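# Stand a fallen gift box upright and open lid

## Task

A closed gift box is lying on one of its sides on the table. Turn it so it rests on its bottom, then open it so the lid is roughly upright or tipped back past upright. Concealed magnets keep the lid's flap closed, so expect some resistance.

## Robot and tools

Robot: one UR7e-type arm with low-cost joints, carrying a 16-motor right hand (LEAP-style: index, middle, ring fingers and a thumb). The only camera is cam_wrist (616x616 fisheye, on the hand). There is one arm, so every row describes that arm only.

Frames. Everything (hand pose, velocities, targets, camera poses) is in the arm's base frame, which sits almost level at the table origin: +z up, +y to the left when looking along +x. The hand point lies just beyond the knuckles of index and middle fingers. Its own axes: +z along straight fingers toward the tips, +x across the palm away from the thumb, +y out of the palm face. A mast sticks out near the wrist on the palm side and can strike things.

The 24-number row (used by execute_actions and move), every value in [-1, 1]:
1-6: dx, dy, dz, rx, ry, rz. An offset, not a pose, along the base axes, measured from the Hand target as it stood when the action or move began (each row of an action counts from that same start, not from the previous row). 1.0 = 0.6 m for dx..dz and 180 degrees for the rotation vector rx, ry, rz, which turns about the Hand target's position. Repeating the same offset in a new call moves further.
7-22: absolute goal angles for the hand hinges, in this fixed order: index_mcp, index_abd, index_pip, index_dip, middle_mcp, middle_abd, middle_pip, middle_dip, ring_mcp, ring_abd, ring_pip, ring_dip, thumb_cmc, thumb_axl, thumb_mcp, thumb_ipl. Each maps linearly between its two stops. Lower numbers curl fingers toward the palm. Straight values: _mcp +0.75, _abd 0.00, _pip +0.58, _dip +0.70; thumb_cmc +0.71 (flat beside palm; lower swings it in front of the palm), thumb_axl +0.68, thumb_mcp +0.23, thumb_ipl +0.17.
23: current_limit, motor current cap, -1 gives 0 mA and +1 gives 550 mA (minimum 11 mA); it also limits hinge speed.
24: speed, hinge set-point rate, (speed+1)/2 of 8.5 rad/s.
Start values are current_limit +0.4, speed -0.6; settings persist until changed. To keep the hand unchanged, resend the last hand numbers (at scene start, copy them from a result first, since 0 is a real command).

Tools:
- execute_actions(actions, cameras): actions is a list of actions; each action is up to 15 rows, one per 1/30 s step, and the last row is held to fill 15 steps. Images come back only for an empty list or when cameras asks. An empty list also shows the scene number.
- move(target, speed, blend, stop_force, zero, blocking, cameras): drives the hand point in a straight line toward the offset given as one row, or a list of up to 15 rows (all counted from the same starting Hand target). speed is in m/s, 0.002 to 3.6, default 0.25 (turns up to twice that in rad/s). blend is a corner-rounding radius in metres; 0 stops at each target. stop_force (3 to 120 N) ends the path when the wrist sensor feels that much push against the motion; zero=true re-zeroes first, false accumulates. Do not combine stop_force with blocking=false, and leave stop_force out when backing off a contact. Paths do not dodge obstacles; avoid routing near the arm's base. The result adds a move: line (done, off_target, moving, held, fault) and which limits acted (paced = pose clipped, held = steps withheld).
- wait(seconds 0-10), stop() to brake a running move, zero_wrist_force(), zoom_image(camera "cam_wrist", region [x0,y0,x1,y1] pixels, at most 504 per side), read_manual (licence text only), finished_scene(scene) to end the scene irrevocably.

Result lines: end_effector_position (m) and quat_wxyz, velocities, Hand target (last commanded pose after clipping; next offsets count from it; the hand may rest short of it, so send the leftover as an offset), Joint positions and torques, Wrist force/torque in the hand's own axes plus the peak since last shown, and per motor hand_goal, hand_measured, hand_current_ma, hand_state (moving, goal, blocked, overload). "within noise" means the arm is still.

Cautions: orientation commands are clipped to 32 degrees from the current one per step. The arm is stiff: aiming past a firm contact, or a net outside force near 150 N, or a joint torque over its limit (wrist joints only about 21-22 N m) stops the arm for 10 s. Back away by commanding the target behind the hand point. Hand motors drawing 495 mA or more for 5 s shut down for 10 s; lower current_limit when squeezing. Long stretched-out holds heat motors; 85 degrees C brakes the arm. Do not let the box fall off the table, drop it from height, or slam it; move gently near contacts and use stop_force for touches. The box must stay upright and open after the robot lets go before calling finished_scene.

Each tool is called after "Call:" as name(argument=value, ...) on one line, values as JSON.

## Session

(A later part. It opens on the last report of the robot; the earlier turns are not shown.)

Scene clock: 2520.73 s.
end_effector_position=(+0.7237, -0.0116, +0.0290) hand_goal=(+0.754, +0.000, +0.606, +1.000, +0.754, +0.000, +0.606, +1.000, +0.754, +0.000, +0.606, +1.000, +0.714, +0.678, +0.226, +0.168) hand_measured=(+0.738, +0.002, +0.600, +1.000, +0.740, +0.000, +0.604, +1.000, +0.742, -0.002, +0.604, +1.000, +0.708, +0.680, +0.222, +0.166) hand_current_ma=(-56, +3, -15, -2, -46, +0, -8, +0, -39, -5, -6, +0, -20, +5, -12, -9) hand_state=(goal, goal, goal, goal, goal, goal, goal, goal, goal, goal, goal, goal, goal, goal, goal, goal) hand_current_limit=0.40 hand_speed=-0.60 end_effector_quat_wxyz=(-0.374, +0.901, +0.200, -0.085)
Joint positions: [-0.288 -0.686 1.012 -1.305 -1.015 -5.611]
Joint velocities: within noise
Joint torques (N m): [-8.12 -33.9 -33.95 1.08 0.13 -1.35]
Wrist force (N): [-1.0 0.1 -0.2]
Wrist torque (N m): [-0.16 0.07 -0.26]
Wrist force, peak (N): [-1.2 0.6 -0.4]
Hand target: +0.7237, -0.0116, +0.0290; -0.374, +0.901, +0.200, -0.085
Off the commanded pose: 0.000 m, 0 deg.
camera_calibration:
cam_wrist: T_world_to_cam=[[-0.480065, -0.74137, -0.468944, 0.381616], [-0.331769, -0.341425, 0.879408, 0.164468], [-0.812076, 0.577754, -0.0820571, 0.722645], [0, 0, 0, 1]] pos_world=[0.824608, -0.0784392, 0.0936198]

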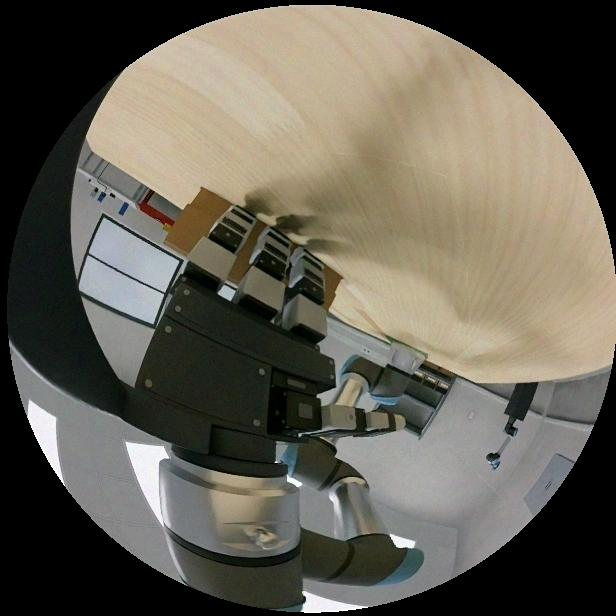

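Call:
move(target=[0.0022,-0.0045,0.0,0,0,0,0.753,0,0.606,1.0,0.753,0,0.606,1.0,0.753,0,0.606,1.0,0.714,0.677,0.225,0.168,1.0,-0.6], speed=0.03)

Call:
execute_actions(actions=[[[0,0,0,0,0,0,0.836,0,1.0,1.0,0.836,0,1.0,1.0,0.836,0,1.0,1.0,0.714,0.677,0.225,0.168,1.0,1.0],[0,0,0,0,0,0,0.836,0,1.0,1.0,0.836,0,1.0,1.0,0.836,0,1.0,1.0,0.714,0.677,0.225,0.168,1.0,1.0],[0.001,-0.002,0.008,0,0,0,0.836,0,1.0,1.0,0.836,0,1.0,1.0,0.836,0,1.0,1.0,0.714,0.677,0.225,0.168,1.0,1.0],[0.001,-0.003,0.016,0,0,0,0.836,0,1.0,1.0,0.836,0,1.0,1.0,0.836,0,1.0,1.0,0.714,0.677,0.225,0.168,1.0,1.0],[0.002,-0.004,0.024,0,0,0,0.836,0,1.0,1.0,0.836,0,1.0,1.0,0.836,0,1.0,1.0,0.714,0.677,0.225,0.168,1.0,1.0],[0.002,-0.005,0.032,0,0,0,0.836,0,1.0,1.0,0.836,0,1.0,1.0,0.836,0,1.0,1.0,0.714,0.677,0.225,0.168,1.0,1.0],[0.003,-0.006,0.040,0,0,0,0.836,0,1.0,1.0,0.836,0,1.0,1.0,0.836,0,1.0,1.0,0.714,0.677,0.225,0.168,1.0,1.0]]], cameras=["cam_wrist"])

Call:
zoom_image(camera="cam_wrist", region=[150, 170, 370, 320])

Scene clock: 2546.30 s.
end_effector_position=(+0.7250, -0.0144, +0.0290) hand_goal=(+0.754, +0.000, +0.606, +1.000, +0.754, +0.000, +0.606, +1.000, +0.754, +0.000, +0.606, +1.000, +0.714, +0.678, +0.226, +0.168) hand_measured=(+0.738, +0.002, +0.600, +1.000, +0.740, +0.000, +0.604, +1.000, +0.742, -0.002, +0.604, +1.000, +0.708, +0.680, +0.222, +0.166) hand_current_ma=(-56, +3, -15, -2, -46, +0, -8, +0, -39, -5, -6, +0, -20, +5, -12, -9) hand_state=(goal, goal, goal, goal, goal, goal, goal, goal, goal, goal, goal, goal, goal, goal, goal, goal) hand_current_limit=1.00 hand_speed=-0.60 end_effector_quat_wxyz=(-0.374, +0.901, +0.200, -0.085)
Joint positions: [-0.291 -0.682 1.003 -1.299 -1.016 -5.613]
Joint torques (N m): [-1.2 -41.95 -24.45 0.13 -0.14 -0.68]
Wrist force (N): [-0.8 -0.2 0.1]
Wrist torque (N m): [-0.07 0.05 -0.24]
Wrist force, peak (N): [-1.3 0.3 -0.4]
Hand target: +0.7250, -0.0143, +0.0290; -0.374, +0.901, +0.200, -0.085
Off the commanded pose: 0.000 m, 0 deg.
move: done

Scene clock: 2547.00 s.
end_effector_position=(+0.7268, -0.0180, +0.0530) hand_goal=(+0.836, +0.000, +1.000, +1.000, +0.836, +0.000, +1.000, +1.000, +0.836, +0.000, +1.000, +1.000, +0.714, +0.678, +0.226, +0.168) hand_measured=(+0.802, +0.000, +0.982, +0.994, +0.808, +0.000, +0.984, +0.994, +0.812, -0.002, +0.992, +0.996, +0.708, +0.680, +0.222, +0.166) hand_current_ma=(-137, +1, -59, -18, -107, +0, -55, -16, -87, -4, -26, -13, -20, +5, -12, -9) hand_state=(blocked, goal, goal, goal, blocked, goal, goal, goal, blocked, goal, goal, goal, goal, goal, goal, goal) hand_current_limit=1.00 hand_speed=1.00 end_effector_quat_wxyz=(-0.374, +0.901, +0.200, -0.085)
Joint positions: [-0.295 -0.695 0.964 -1.245 -1.018 -5.617]
Joint torques (N m): [9.41 -37.08 -17.04 1.1 1.9 1.27]
Wrist force (N): [-0.6 0.7 0.1]
Wrist torque (N m): [-0.18 0.11 -0.20]
Wrist force, peak (N): [-0.5 2.9 0.2]
Hand target: +0.7268, -0.0179, +0.0530; -0.374, +0.901, +0.200, -0.085
Off the commanded pose: 0.000 m, 0 deg.
Step readings (end_effector_position):
0: (+0.7250, -0.0144, +0.0290)
1: (+0.7250, -0.0144, +0.0290)
2: (+0.7250, -0.0144, +0.0290)
4: (+0.7251, -0.0146, +0.0299)
8: (+0.7262, -0.0173, +0.0482)
15: (+0.7269, -0.0181, +0.0532)
camera_calibration:
cam_wrist: T_world_to_cam=[[-0.479927, -0.741428, -0.468993, 0.389596], [-0.332016, -0.341324, 0.879354, 0.14237], [-0.812056, 0.577739, -0.0823549, 0.730937], [0, 0, 0, 1]] pos_world=[0.827809, -0.0848394, 0.11772]

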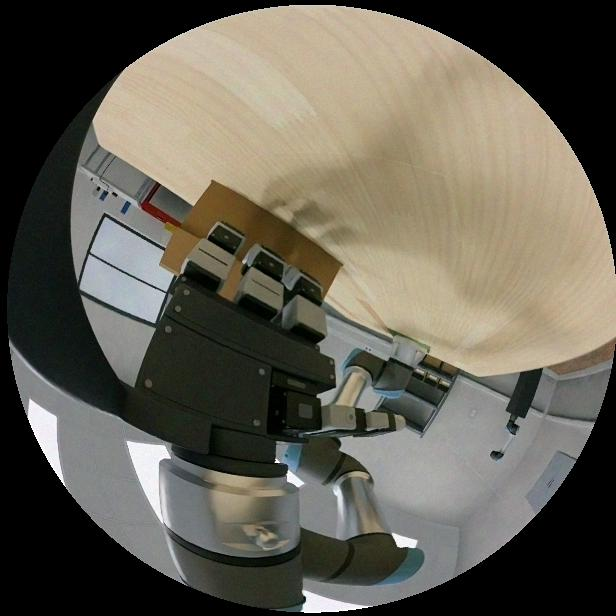

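Scaled by 2.291 from the camera's 616x616 image, which has a finer 880x880 frame.

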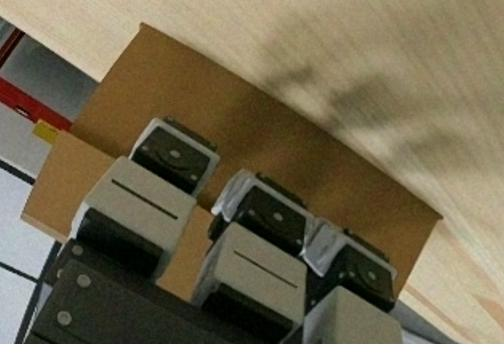

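Call:
zoom_image(camera="cam_wrist", region=[150, 170, 250, 290])

Call:
zoom_image(camera="cam_wrist", region=[250, 200, 370, 330])

Scaled by 4.200 from the camera's 616x616 image, which has a finer 880x880 frame.

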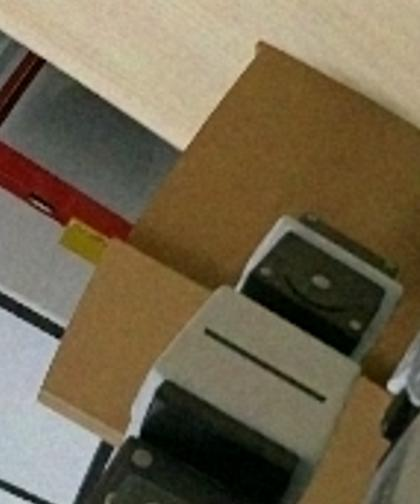

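Scaled by 3.877 from the camera's 616x616 image, which has a finer 880x880 frame.

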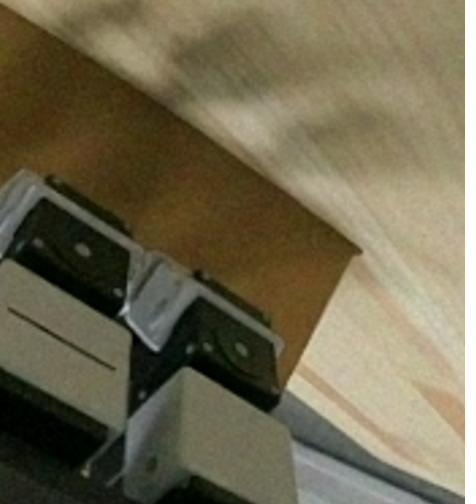

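Call:
move(target=[[-0.0011,0.0023,0.055,0,0,0,0.836,0,1.0,1.0,0.836,0,1.0,1.0,0.836,0,1.0,1.0,0.714,0.677,0.225,0.168,1.0,1.0],[-0.0097,0.0201,0.1268,0,0,0,0.836,0,1.0,1.0,0.836,0,1.0,1.0,0.836,0,1.0,1.0,0.714,0.677,0.225,0.168,1.0,1.0]], speed=0.08, blend=[0.02,0], cameras=["cam_wrist"])

Call:
zoom_image(camera="cam_wrist", region=[110, 110, 390, 340])

Scene clock: 2614.30 s.
end_effector_position=(+0.7211, -0.0057, +0.1294) hand_goal=(+0.836, +0.000, +1.000, +1.000, +0.836, +0.000, +1.000, +1.000, +0.836, +0.000, +1.000, +1.000, +0.714, +0.678, +0.226, +0.168) hand_measured=(+0.816, +0.000, +0.992, +0.996, +0.818, +0.000, +0.992, +0.996, +0.816, -0.002, +0.992, +0.996, +0.708, +0.680, +0.222, +0.166) hand_current_ma=(-71, -1, -22, -9, -69, -1, -27, -11, -76, -4, -21, -10, -20, +5, -12, -9) hand_state=(goal, goal, goal, goal, goal, goal, goal, goal, blocked, goal, goal, goal, goal, goal, goal, goal) hand_current_limit=1.00 hand_speed=1.00 end_effector_quat_wxyz=(-0.374, +0.901, +0.200, -0.085) end_effector_velocity=(+0.001, -0.001, -0.003) end_effector_angular_velocity=(+0.000, -0.001, +0.000)
Joint positions: [-0.282 -0.762 0.887 -1.109 -1.011 -5.604]
Joint velocities: [-0.001 0.003 0.002 -0.005 -0.001 -0.002]
Joint torques (N m): [-6.99 -33.54 -10.36 -3.26 0.1 -1.4]
Wrist force (N): [-1.2 -0.2 0.1]
Wrist torque (N m): [-0.08 0.11 -0.27]
Wrist force, peak (N): [-0.9 1.6 1.4]
Hand target: +0.7210, -0.0058, +0.1290; -0.374, +0.901, +0.200, -0.085
Off the commanded pose: 0.000 m, 0 deg.
move: done; blend cut to 0.0165 m at target 1
camera_calibration:
cam_wrist: T_world_to_cam=[[-0.479803, -0.741434, -0.46911, 0.431683], [-0.332226, -0.341328, 0.879273, 0.0776487], [-0.812044, 0.577728, -0.0825536, 0.72544], [0, 0, 0, 1]] pos_world=[0.822009, -0.0725394, 0.19412]

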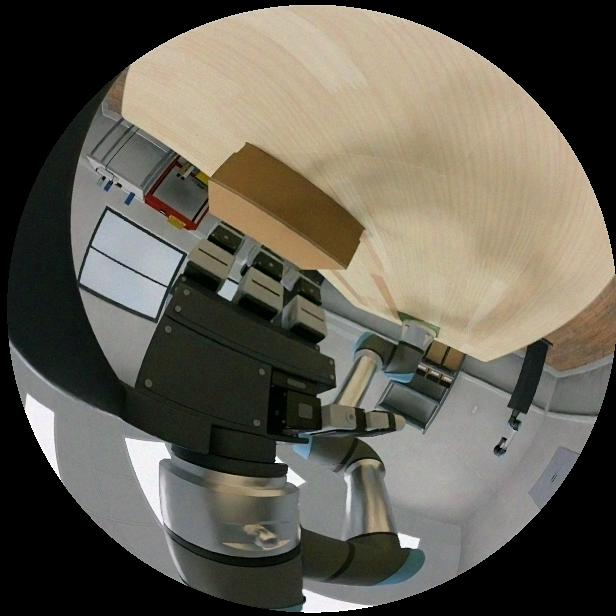

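Scaled by 1.800 from the camera's 616x616 image, which has a finer 880x880 frame.

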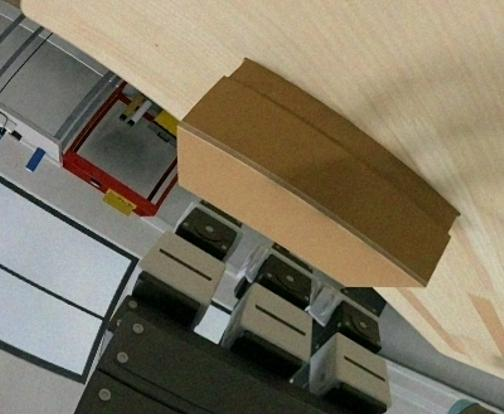

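Call:
move(target=[[0.0185,-0.0383,0.0,0,0,0,0.753,0,0.606,1.0,0.753,0,0.606,1.0,0.753,0,0.606,1.0,0.714,0.677,0.225,0.168,0.4,-0.4],[0.0185,-0.0383,-0.1667,0,0,0,0.753,0,0.606,1.0,0.753,0,0.606,1.0,0.753,0,0.606,1.0,0.714,0.677,0.225,0.168,0.4,-0.4]], speed=0.15)

Call:
move(target=[-0.0225,0.0465,0.0,0,0,0,0.753,0,0.606,1.0,0.753,0,0.606,1.0,0.753,0,0.606,1.0,0.714,0.677,0.225,0.168,0.4,-0.4], speed=0.03, cameras=["cam_wrist"])

Call:
zoom_image(camera="cam_wrist", region=[150, 170, 370, 320])

Scene clock: 2666.10 s.
end_effector_position=(+0.7320, -0.0288, +0.0289) hand_goal=(+0.754, +0.000, +0.606, +1.000, +0.754, +0.000, +0.606, +1.000, +0.754, +0.000, +0.606, +1.000, +0.714, +0.678, +0.226, +0.168) hand_measured=(+0.748, +0.000, +0.606, +0.996, +0.748, +0.000, +0.606, +0.996, +0.748, +0.000, +0.606, +0.998, +0.708, +0.680, +0.222, +0.166) hand_current_ma=(-22, -1, +0, -8, -22, -1, +1, -10, -22, +0, +1, -4, -20, +5, -12, -9) hand_state=(goal, goal, goal, goal, goal, goal, goal, goal, goal, goal, goal, goal, goal, goal, goal, goal) hand_current_limit=0.40 hand_speed=-0.40 end_effector_quat_wxyz=(-0.374, +0.901, +0.200, -0.086)
Joint positions: [-0.306 -0.657 0.954 -1.267 -1.025 -5.628]
Joint torques (N m): [8.06 -75.48 -32.49 -1.07 2.06 1.22]
Wrist force (N): [-1.0 -0.3 -0.3]
Wrist torque (N m): [-0.04 0.08 -0.03]
Wrist force, peak (N): [-1.8 1.1 -1.7]
Hand target: +0.7321, -0.0288, +0.0290; -0.374, +0.901, +0.200, -0.085
Off the commanded pose: 0.000 m, 0 deg.
move: done

Scene clock: 2667.43 s.
end_effector_position=(+0.7186, -0.0008, +0.0292) hand_goal=(+0.754, +0.000, +0.606, +1.000, +0.754, +0.000, +0.606, +1.000, +0.754, +0.000, +0.606, +1.000, +0.714, +0.678, +0.226, +0.168) hand_measured=(+0.744, +0.000, +0.606, +1.000, +0.746, +0.000, +0.606, +0.998, +0.748, +0.000, +0.606, +0.998, +0.708, +0.680, +0.222, +0.166) hand_current_ma=(-32, +1, +0, +0, -24, -1, -1, -7, -22, +0, +1, -4, -20, +5, -12, -9) hand_state=(goal, goal, goal, goal, goal, goal, goal, goal, goal, goal, goal, goal, goal, goal, goal, goal) hand_current_limit=0.40 hand_speed=-0.40 end_effector_quat_wxyz=(-0.374, +0.901, +0.200, -0.085)
Joint positions: [-0.277 -0.704 1.045 -1.327 -1.008 -5.599]
Joint torques (N m): [-6.89 -36.39 -34.78 1.45 0.26 -1.4]
Wrist force (N): [-1.4 -0.3 -1.5]
Wrist torque (N m): [0.01 0.04 -0.31]
Wrist force, peak (N): [-1.5 -0.3 -2.6]
Hand target: +0.7186, -0.0009, +0.0290; -0.374, +0.901, +0.200, -0.085
Off the commanded pose: 0.000 m, 0 deg.
move: done
camera_calibration:
cam_wrist: T_world_to_cam=[[-0.479965, -0.741401, -0.468997, 0.387236], [-0.331945, -0.341375, 0.879361, 0.166352], [-0.812063, 0.577744, -0.0822557, 0.712296], [0, 0, 0, 1]] pos_world=[0.819508, -0.0676393, 0.0939199]

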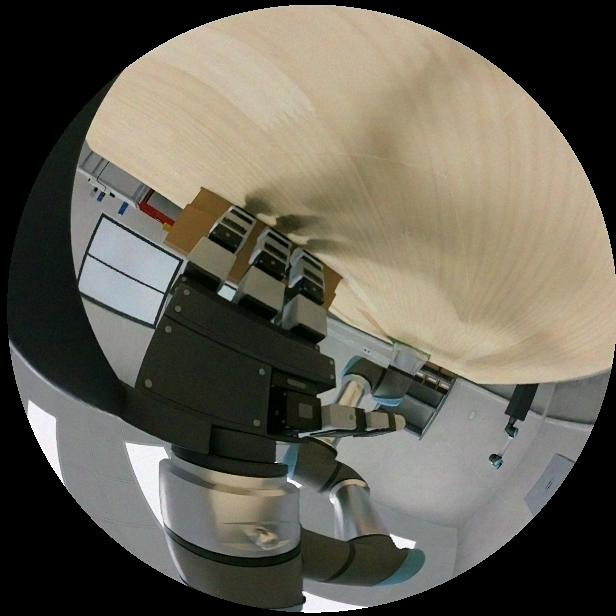

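Scaled by 2.291 from the camera's 616x616 image, which has a finer 880x880 frame.

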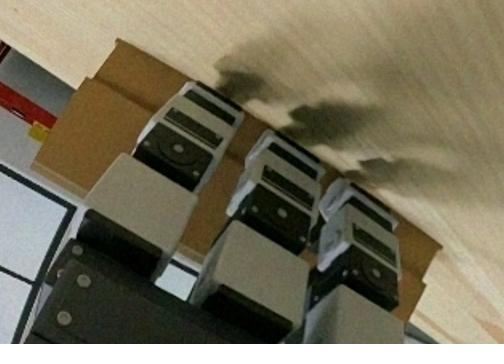

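Call:
move(target=[0.0020,-0.0041,0.0,0,0,0,0.753,0,0.606,1.0,0.753,0,0.606,1.0,0.753,0,0.606,1.0,0.714,0.677,0.225,0.168,1.0,-0.4], speed=0.03)

Call:
execute_actions(actions=[[[0,0,0,0,0,0,0.836,0,1.0,1.0,0.836,0,1.0,1.0,0.836,0,1.0,1.0,0.714,0.677,0.225,0.168,1.0,1.0],[0,0,0,0,0,0,0.836,0,1.0,1.0,0.836,0,1.0,1.0,0.836,0,1.0,1.0,0.714,0.677,0.225,0.168,1.0,1.0],[0,0,0.008,0,0,0,0.836,0,1.0,1.0,0.836,0,1.0,1.0,0.836,0,1.0,1.0,0.714,0.677,0.225,0.168,1.0,1.0],[0,0,0.016,0,0,0,0.836,0,1.0,1.0,0.836,0,1.0,1.0,0.836,0,1.0,1.0,0.714,0.677,0.225,0.168,1.0,1.0],[0,0,0.024,0,0,0,0.836,0,1.0,1.0,0.836,0,1.0,1.0,0.836,0,1.0,1.0,0.714,0.677,0.225,0.168,1.0,1.0],[0,0,0.032,0,0,0,0.836,0,1.0,1.0,0.836,0,1.0,1.0,0.836,0,1.0,1.0,0.714,0.677,0.225,0.168,1.0,1.0],[0,0,0.040,0,0,0,0.836,0,1.0,1.0,0.836,0,1.0,1.0,0.836,0,1.0,1.0,0.714,0.677,0.225,0.168,1.0,1.0],[0,0,0.048,0,0,0,0.836,0,1.0,1.0,0.836,0,1.0,1.0,0.836,0,1.0,1.0,0.714,0.677,0.225,0.168,1.0,1.0],[0,0,0.056,0,0,0,0.836,0,1.0,1.0,0.836,0,1.0,1.0,0.836,0,1.0,1.0,0.714,0.677,0.225,0.168,1.0,1.0],[0,0,0.060,0,0,0,0.836,0,1.0,1.0,0.836,0,1.0,1.0,0.836,0,1.0,1.0,0.714,0.677,0.225,0.168,1.0,1.0]],[[-0.001,0.002,0.005,0,0,0,0.836,0,1.0,1.0,0.836,0,1.0,1.0,0.836,0,1.0,1.0,0.714,0.677,0.225,0.168,1.0,1.0],[-0.002,0.004,0.010,0,0,0,0.836,0,1.0,1.0,0.836,0,1.0,1.0,0.836,0,1.0,1.0,0.714,0.677,0.225,0.168,1.0,1.0],[-0.003,0.006,0.015,0,0,0,0.836,0,1.0,1.0,0.836,0,1.0,1.0,0.836,0,1.0,1.0,0.714,0.677,0.225,0.168,1.0,1.0],[-0.005,0.010,0.020,0,0,0,0.836,0,1.0,1.0,0.836,0,1.0,1.0,0.836,0,1.0,1.0,0.714,0.677,0.225,0.168,1.0,1.0],[-0.007,0.014,0.020,0,0,0,0.836,0,1.0,1.0,0.836,0,1.0,1.0,0.836,0,1.0,1.0,0.714,0.677,0.225,0.168,1.0,1.0],[-0.009,0.018,0.020,0,0,0,0.836,0,1.0,1.0,0.836,0,1.0,1.0,0.836,0,1.0,1.0,0.714,0.677,0.225,0.168,1.0,1.0],[-0.011,0.022,0.020,0,0,0,0.836,0,1.0,1.0,0.836,0,1.0,1.0,0.836,0,1.0,1.0,0.714,0.677,0.225,0.168,1.0,1.0],[-0.013,0.026,0.020,0,0,0,0.836,0,1.0,1.0,0.836,0,1.0,1.0,0.836,0,1.0,1.0,0.714,0.677,0.225,0.168,1.0,1.0],[-0.015,0.030,0.020,0,0,0,0.836,0,1.0,1.0,0.836,0,1.0,1.0,0.836,0,1.0,1.0,0.714,0.677,0.225,0.168,1.0,1.0],[-0.017,0.034,0.020,0,0,0,0.836,0,1.0,1.0,0.836,0,1.0,1.0,0.836,0,1.0,1.0,0.714,0.677,0.225,0.168,1.0,1.0],[-0.019,0.038,0.020,0,0,0,0.836,0,1.0,1.0,0.836,0,1.0,1.0,0.836,0,1.0,1.0,0.714,0.677,0.225,0.168,1.0,1.0],[-0.021,0.043,0.020,0,0,0,0.836,0,1.0,1.0,0.836,0,1.0,1.0,0.836,0,1.0,1.0,0.714,0.677,0.225,0.168,1.0,1.0]]], cameras=["cam_wrist"])

Call:
zoom_image(camera="cam_wrist", region=[110, 110, 390, 340])

Scene clock: 2687.43 s.
end_effector_position=(+0.7198, -0.0034, +0.0290) hand_goal=(+0.754, +0.000, +0.606, +1.000, +0.754, +0.000, +0.606, +1.000, +0.754, +0.000, +0.606, +1.000, +0.714, +0.678, +0.226, +0.168) hand_measured=(+0.744, +0.000, +0.606, +1.000, +0.746, +0.000, +0.606, +0.998, +0.748, +0.000, +0.606, +0.998, +0.708, +0.680, +0.222, +0.166) hand_current_ma=(-32, +1, +0, +0, -24, -1, -1, -7, -22, +0, +1, -4, -20, +5, -12, -9) hand_state=(goal, goal, goal, goal, goal, goal, goal, goal, goal, goal, goal, goal, goal, goal, goal, goal) hand_current_limit=1.00 hand_speed=-0.40 end_effector_quat_wxyz=(-0.374, +0.901, +0.200, -0.085)
Joint positions: [-0.279 -0.699 1.037 -1.322 -1.01 -5.602]
Joint torques (N m): [-2.62 -40.75 -24.64 0.45 -0.03 -0.75]
Wrist force (N): [-0.9 -0.5 -0.1]
Wrist torque (N m): [-0.09 0.06 -0.25]
Wrist force, peak (N): [-1.2 -0.2 -1.1]
Hand target: +0.7198, -0.0034, +0.0290; -0.374, +0.901, +0.200, -0.085
Off the commanded pose: 0.000 m, 0 deg.
move: done

Scene clock: 2688.73 s.
end_effector_position=(+0.7072, +0.0225, +0.0772) hand_goal=(+0.836, +0.000, +1.000, +1.000, +0.836, +0.000, +1.000, +1.000, +0.836, +0.000, +1.000, +1.000, +0.714, +0.678, +0.226, +0.168) hand_measured=(+0.804, +0.000, +0.986, +0.994, +0.808, +0.000, +0.984, +0.994, +0.810, +0.000, +0.990, +0.996, +0.708, +0.680, +0.222, +0.166) hand_current_ma=(-122, -2, -49, -17, -104, -1, -50, -18, -97, +2, -31, -12, -21, +5, -12, -9) hand_state=(blocked, goal, goal, goal, blocked, goal, goal, goal, blocked, goal, goal, goal, goal, goal, goal, goal) hand_current_limit=1.00 hand_speed=1.00 end_effector_quat_wxyz=(-0.374, +0.901, +0.200, -0.085)
Joint positions: [-0.251 -0.78 1.059 -1.279 -0.994 -5.574]
Joint torques (N m): [-6.22 -32.55 -29.35 0.53 -0.27 -0.95]
Wrist force (N): [-1.0 0.3 0.5]
Wrist torque (N m): [-0.20 0.05 -0.22]
Wrist force, peak (N): [-1.3 2.4 2.0]
Hand target: +0.7072, +0.0224, +0.0770; -0.374, +0.901, +0.200, -0.085
Off the commanded pose: 0.000 m, 0 deg.
Step readings (end_effector_position):
0: (+0.7198, -0.0034, +0.0290)
1: (+0.7198, -0.0034, +0.0290)
2: (+0.7198, -0.0035, +0.0290)
4: (+0.7197, -0.0034, +0.0300)
8: (+0.7197, -0.0034, +0.0487)
15: (+0.7198, -0.0034, +0.0663)
16: (+0.7199, -0.0034, +0.0659)
17: (+0.7198, -0.0032, +0.0660)
19: (+0.7187, -0.0010, +0.0706)
23: (+0.7143, +0.0075, +0.0781)
30: (+0.7068, +0.0230, +0.0769)
camera_calibration:
cam_wrist: T_world_to_cam=[[-0.479896, -0.741435, -0.469014, 0.421375], [-0.33193, -0.341414, 0.879352, 0.128354], [-0.81211, 0.577677, -0.0822611, 0.693611], [0, 0, 0, 1]] pos_world=[0.808108, -0.0444392, 0.14182]

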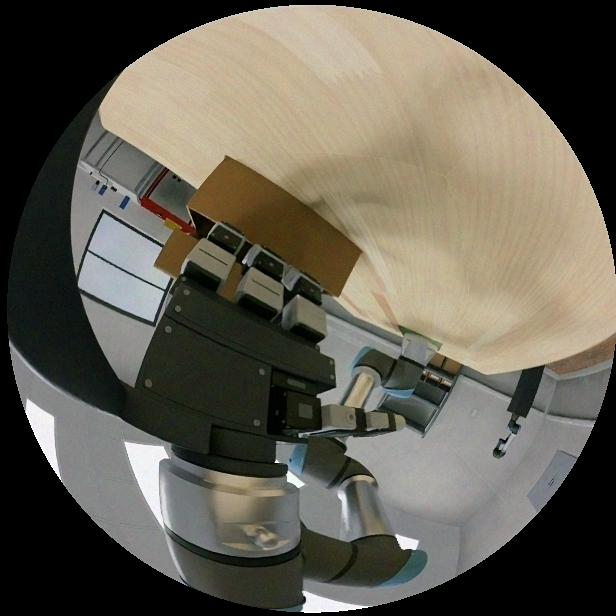

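Scaled by 1.800 from the camera's 616x616 image, which has a finer 880x880 frame.

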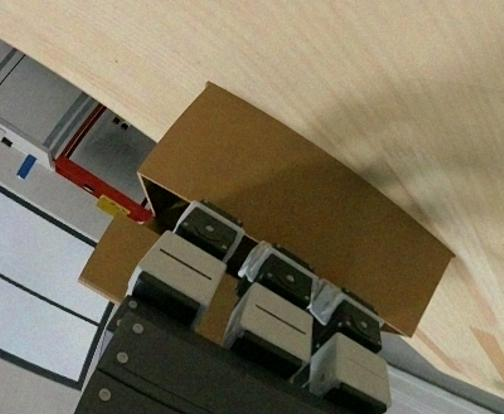

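Call:
move(target=[[-0.0172,0.0356,0.0737,0,0,0,0.836,0,1.0,1.0,0.836,0,1.0,1.0,0.836,0,1.0,1.0,0.714,0.677,0.225,0.168,1.0,1.0],[-0.0369,0.0762,0.1357,0,0,0,0.836,0,1.0,1.0,0.836,0,1.0,1.0,0.836,0,1.0,1.0,0.714,0.677,0.225,0.168,1.0,1.0]], speed=0.1, blend=[0.02,0], cameras=["cam_wrist"])

Call:
zoom_image(camera="cam_wrist", region=[110, 110, 390, 340])

Scene clock: 2723.53 s.
end_effector_position=(+0.6850, +0.0682, +0.1587) hand_goal=(+0.836, +0.000, +1.000, +1.000, +0.836, +0.000, +1.000, +1.000, +0.836, +0.000, +1.000, +1.000, +0.714, +0.678, +0.226, +0.168) hand_measured=(+0.808, +0.000, +0.988, +0.994, +0.812, +0.000, +0.988, +0.994, +0.816, +0.000, +0.992, +0.996, +0.708, +0.680, +0.222, +0.166) hand_current_ma=(-111, -2, -38, -16, -91, -1, -38, -15, -75, +1, -21, -10, -21, +5, -12, -9) hand_state=(blocked, goal, goal, goal, blocked, goal, goal, goal, blocked, goal, goal, goal, goal, goal, goal, goal) hand_current_limit=1.00 hand_speed=1.00 end_effector_quat_wxyz=(-0.374, +0.901, +0.200, -0.085)
Joint positions: [-0.198 -0.896 1.055 -1.189 -0.966 -5.52]
Joint torques (N m): [-7.25 -31.09 -28.29 -3.15 -0.44 -1.39]
Wrist force (N): [-1.2 -0.1 0.0]
Wrist torque (N m): [-0.14 0.06 -0.27]
Wrist force, peak (N): [-0.7 1.6 1.7]
Hand target: +0.6850, +0.0681, +0.1584; -0.374, +0.901, +0.200, -0.085
Off the commanded pose: 0.000 m, 0 deg.
move: done
camera_calibration:
cam_wrist: T_world_to_cam=[[-0.479994, -0.741364, -0.469025, 0.482983], [-0.331886, -0.341446, 0.879356, 0.0649192], [-0.81207, 0.577748, -0.0821565, 0.655773], [0, 0, 0, 1]] pos_world=[0.785908, 0.00136083, 0.22332]

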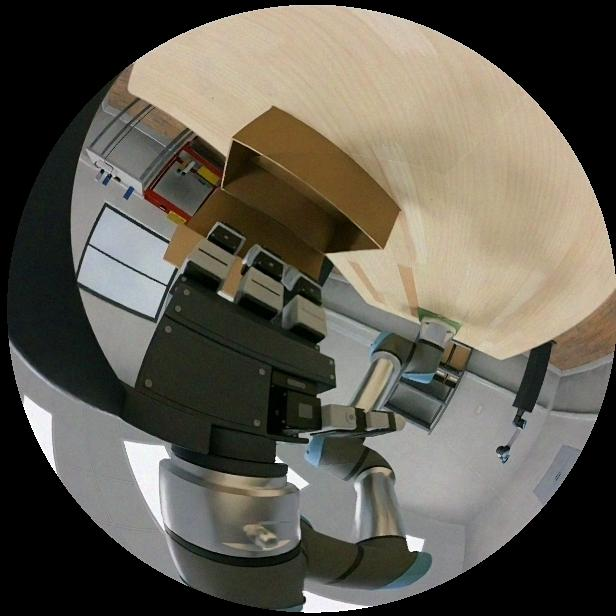

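Scaled by 1.800 from the camera's 616x616 image, which has a finer 880x880 frame.

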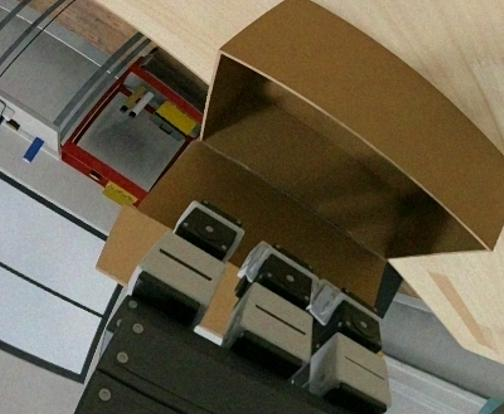

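Call:
move(target=[[-0.0283,0.0585,0.0493,0,0,0,0.836,0,1.0,1.0,0.836,0,1.0,1.0,0.836,0,1.0,1.0,0.714,0.677,0.225,0.168,1.0,1.0],[-0.0596,0.123,0.0805,0,0,0,0.836,0,1.0,1.0,0.836,0,1.0,1.0,0.836,0,1.0,1.0,0.714,0.677,0.225,0.168,1.0,1.0],[-0.0788,0.1628,0.0838,0,0,0,0.836,0,1.0,1.0,0.836,0,1.0,1.0,0.836,0,1.0,1.0,0.714,0.677,0.225,0.168,1.0,1.0]], speed=[0.1,0.1,0.06], blend=[0.02,0.015,0], cameras=["cam_wrist"])

Call:
zoom_image(camera="cam_wrist", region=[110, 110, 390, 340])

Scene clock: 2736.37 s.
end_effector_position=(+0.6377, +0.1659, +0.2089) hand_goal=(+0.836, +0.000, +1.000, +1.000, +0.836, +0.000, +1.000, +1.000, +0.836, +0.000, +1.000, +1.000, +0.714, +0.678, +0.226, +0.168) hand_measured=(+0.816, +0.000, +0.992, +0.996, +0.816, +0.000, +0.990, +0.996, +0.816, +0.000, +0.994, +0.996, +0.708, +0.680, +0.222, +0.166) hand_current_ma=(-74, -2, -22, -9, -72, -1, -28, -11, -75, +1, -21, -10, -21, +5, -12, -9) hand_state=(blocked, goal, goal, goal, goal, goal, goal, goal, blocked, goal, goal, goal, goal, goal, goal, goal) hand_current_limit=1.00 hand_speed=1.00 end_effector_quat_wxyz=(-0.374, +0.901, +0.200, -0.085) end_effector_velocity=(+0.001, -0.002, +0.000) end_effector_angular_velocity=(-0.001, +0.000, +0.001)
Joint positions: [-0.072 -1.035 1.17 -1.246 -0.906 -5.383]
Joint velocities: [-0.002 0.002 -0.004 0.005 -0.002 -0.004]
Joint torques (N m): [-7.5 -28.24 -36.44 1.16 -0.13 -1.33]
Wrist force (N): [-1.1 -0.3 -0.2]
Wrist torque (N m): [-0.05 0.07 -0.23]
Wrist force, peak (N): [-1.2 1.8 -1.0]
Hand target: +0.6378, +0.1658, +0.2087; -0.374, +0.901, +0.200, -0.085
Off the commanded pose: 0.000 m, 0 deg.
move: done; blend cut to 0.0133 m at target 2
camera_calibration:
cam_wrist: T_world_to_cam=[[-0.479941, -0.741376, -0.469061, 0.556227], [-0.331979, -0.341429, 0.879327, 0.0385116], [-0.812063, 0.577743, -0.0822558, 0.565064], [0, 0, 0, 1]] pos_world=[0.738608, 0.0990608, 0.27352]

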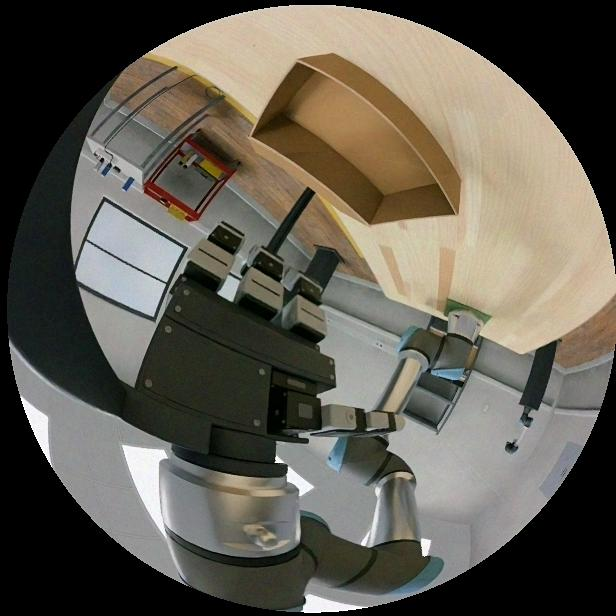

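Scaled by 1.800 from the camera's 616x616 image, which has a finer 880x880 frame.

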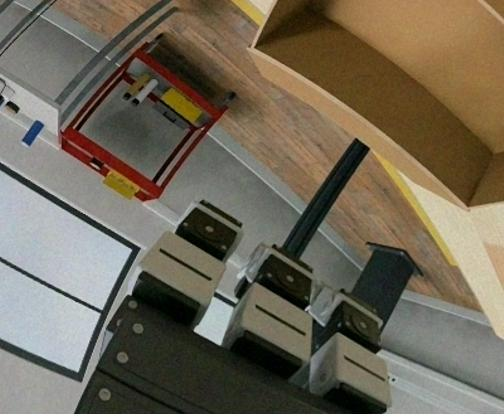

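Call:
move(target=[0.02,-0.04,0.17,0,0,0,0.836,0,1.0,1.0,0.836,0,1.0,1.0,0.836,0,1.0,1.0,0.714,0.677,0.225,0.168,0.4,-0.4], speed=0.3, cameras=["cam_wrist"])

Call:
zoom_image(camera="cam_wrist", region=[200, 20, 480, 250])

Scene clock: 2747.40 s.
end_effector_position=(+0.6498, +0.1418, +0.3105) hand_goal=(+0.836, +0.000, +1.000, +1.000, +0.836, +0.000, +1.000, +1.000, +0.836, +0.000, +1.000, +1.000, +0.714, +0.678, +0.226, +0.168) hand_measured=(+0.818, +0.000, +0.994, +0.996, +0.820, +0.000, +0.992, +0.996, +0.818, +0.000, +0.994, +0.996, +0.708, +0.680, +0.222, +0.166) hand_current_ma=(-62, -2, -19, -9, -61, -1, -24, -10, -67, +1, -19, -10, -21, +5, -12, -9) hand_state=(goal, goal, goal, goal, goal, goal, goal, goal, goal, goal, goal, goal, goal, goal, goal, goal) hand_current_limit=0.40 hand_speed=-0.40 end_effector_quat_wxyz=(-0.374, +0.901, +0.200, -0.086)
Joint positions: [-0.105 -1.003 0.854 -0.94 -0.921 -5.419]
Joint torques (N m): [7.99 -63.27 -32.08 0.64 2.52 1.29]
Wrist force (N): [-1.1 -0.6 0.0]
Wrist torque (N m): [-0.12 0.06 -0.01]
Wrist force, peak (N): [-1.2 -2.0 -1.6]
Hand target: +0.6498, +0.1418, +0.3107; -0.374, +0.901, +0.200, -0.085
Off the commanded pose: 0.000 m, 0 deg.
move: done
camera_calibration:
cam_wrist: T_world_to_cam=[[-0.480135, -0.741374, -0.468866, 0.59187], [-0.331653, -0.341406, 0.879459, -0.0553368], [-0.812082, 0.57776, -0.0819578, 0.59721], [0, 0, 0, 1]] pos_world=[0.750808, 0.0748608, 0.37512]

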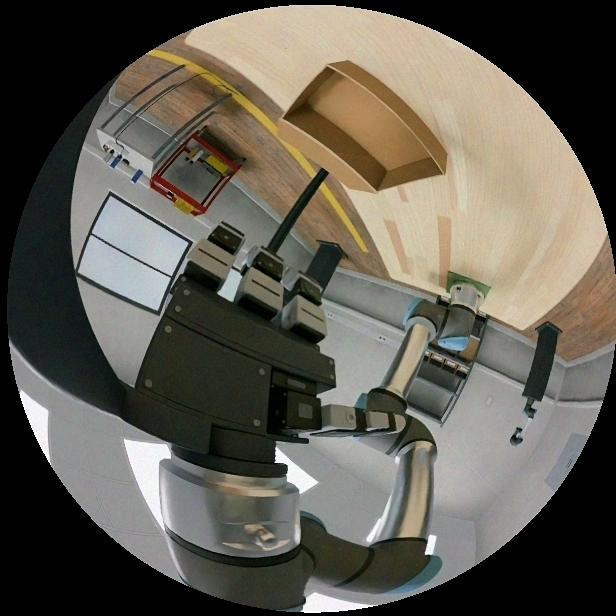

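Scaled by 1.800 from the camera's 616x616 image, which has a finer 880x880 frame.

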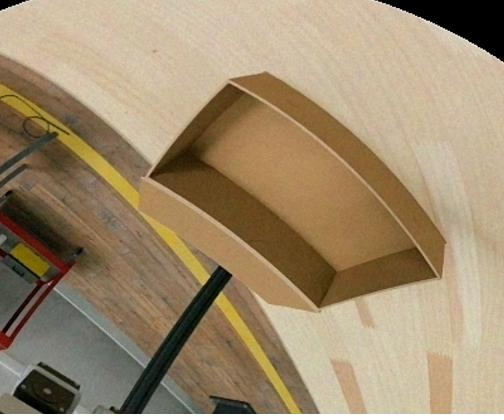

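Call:
finished_scene(scene=1)

The scene is finished: the task was done.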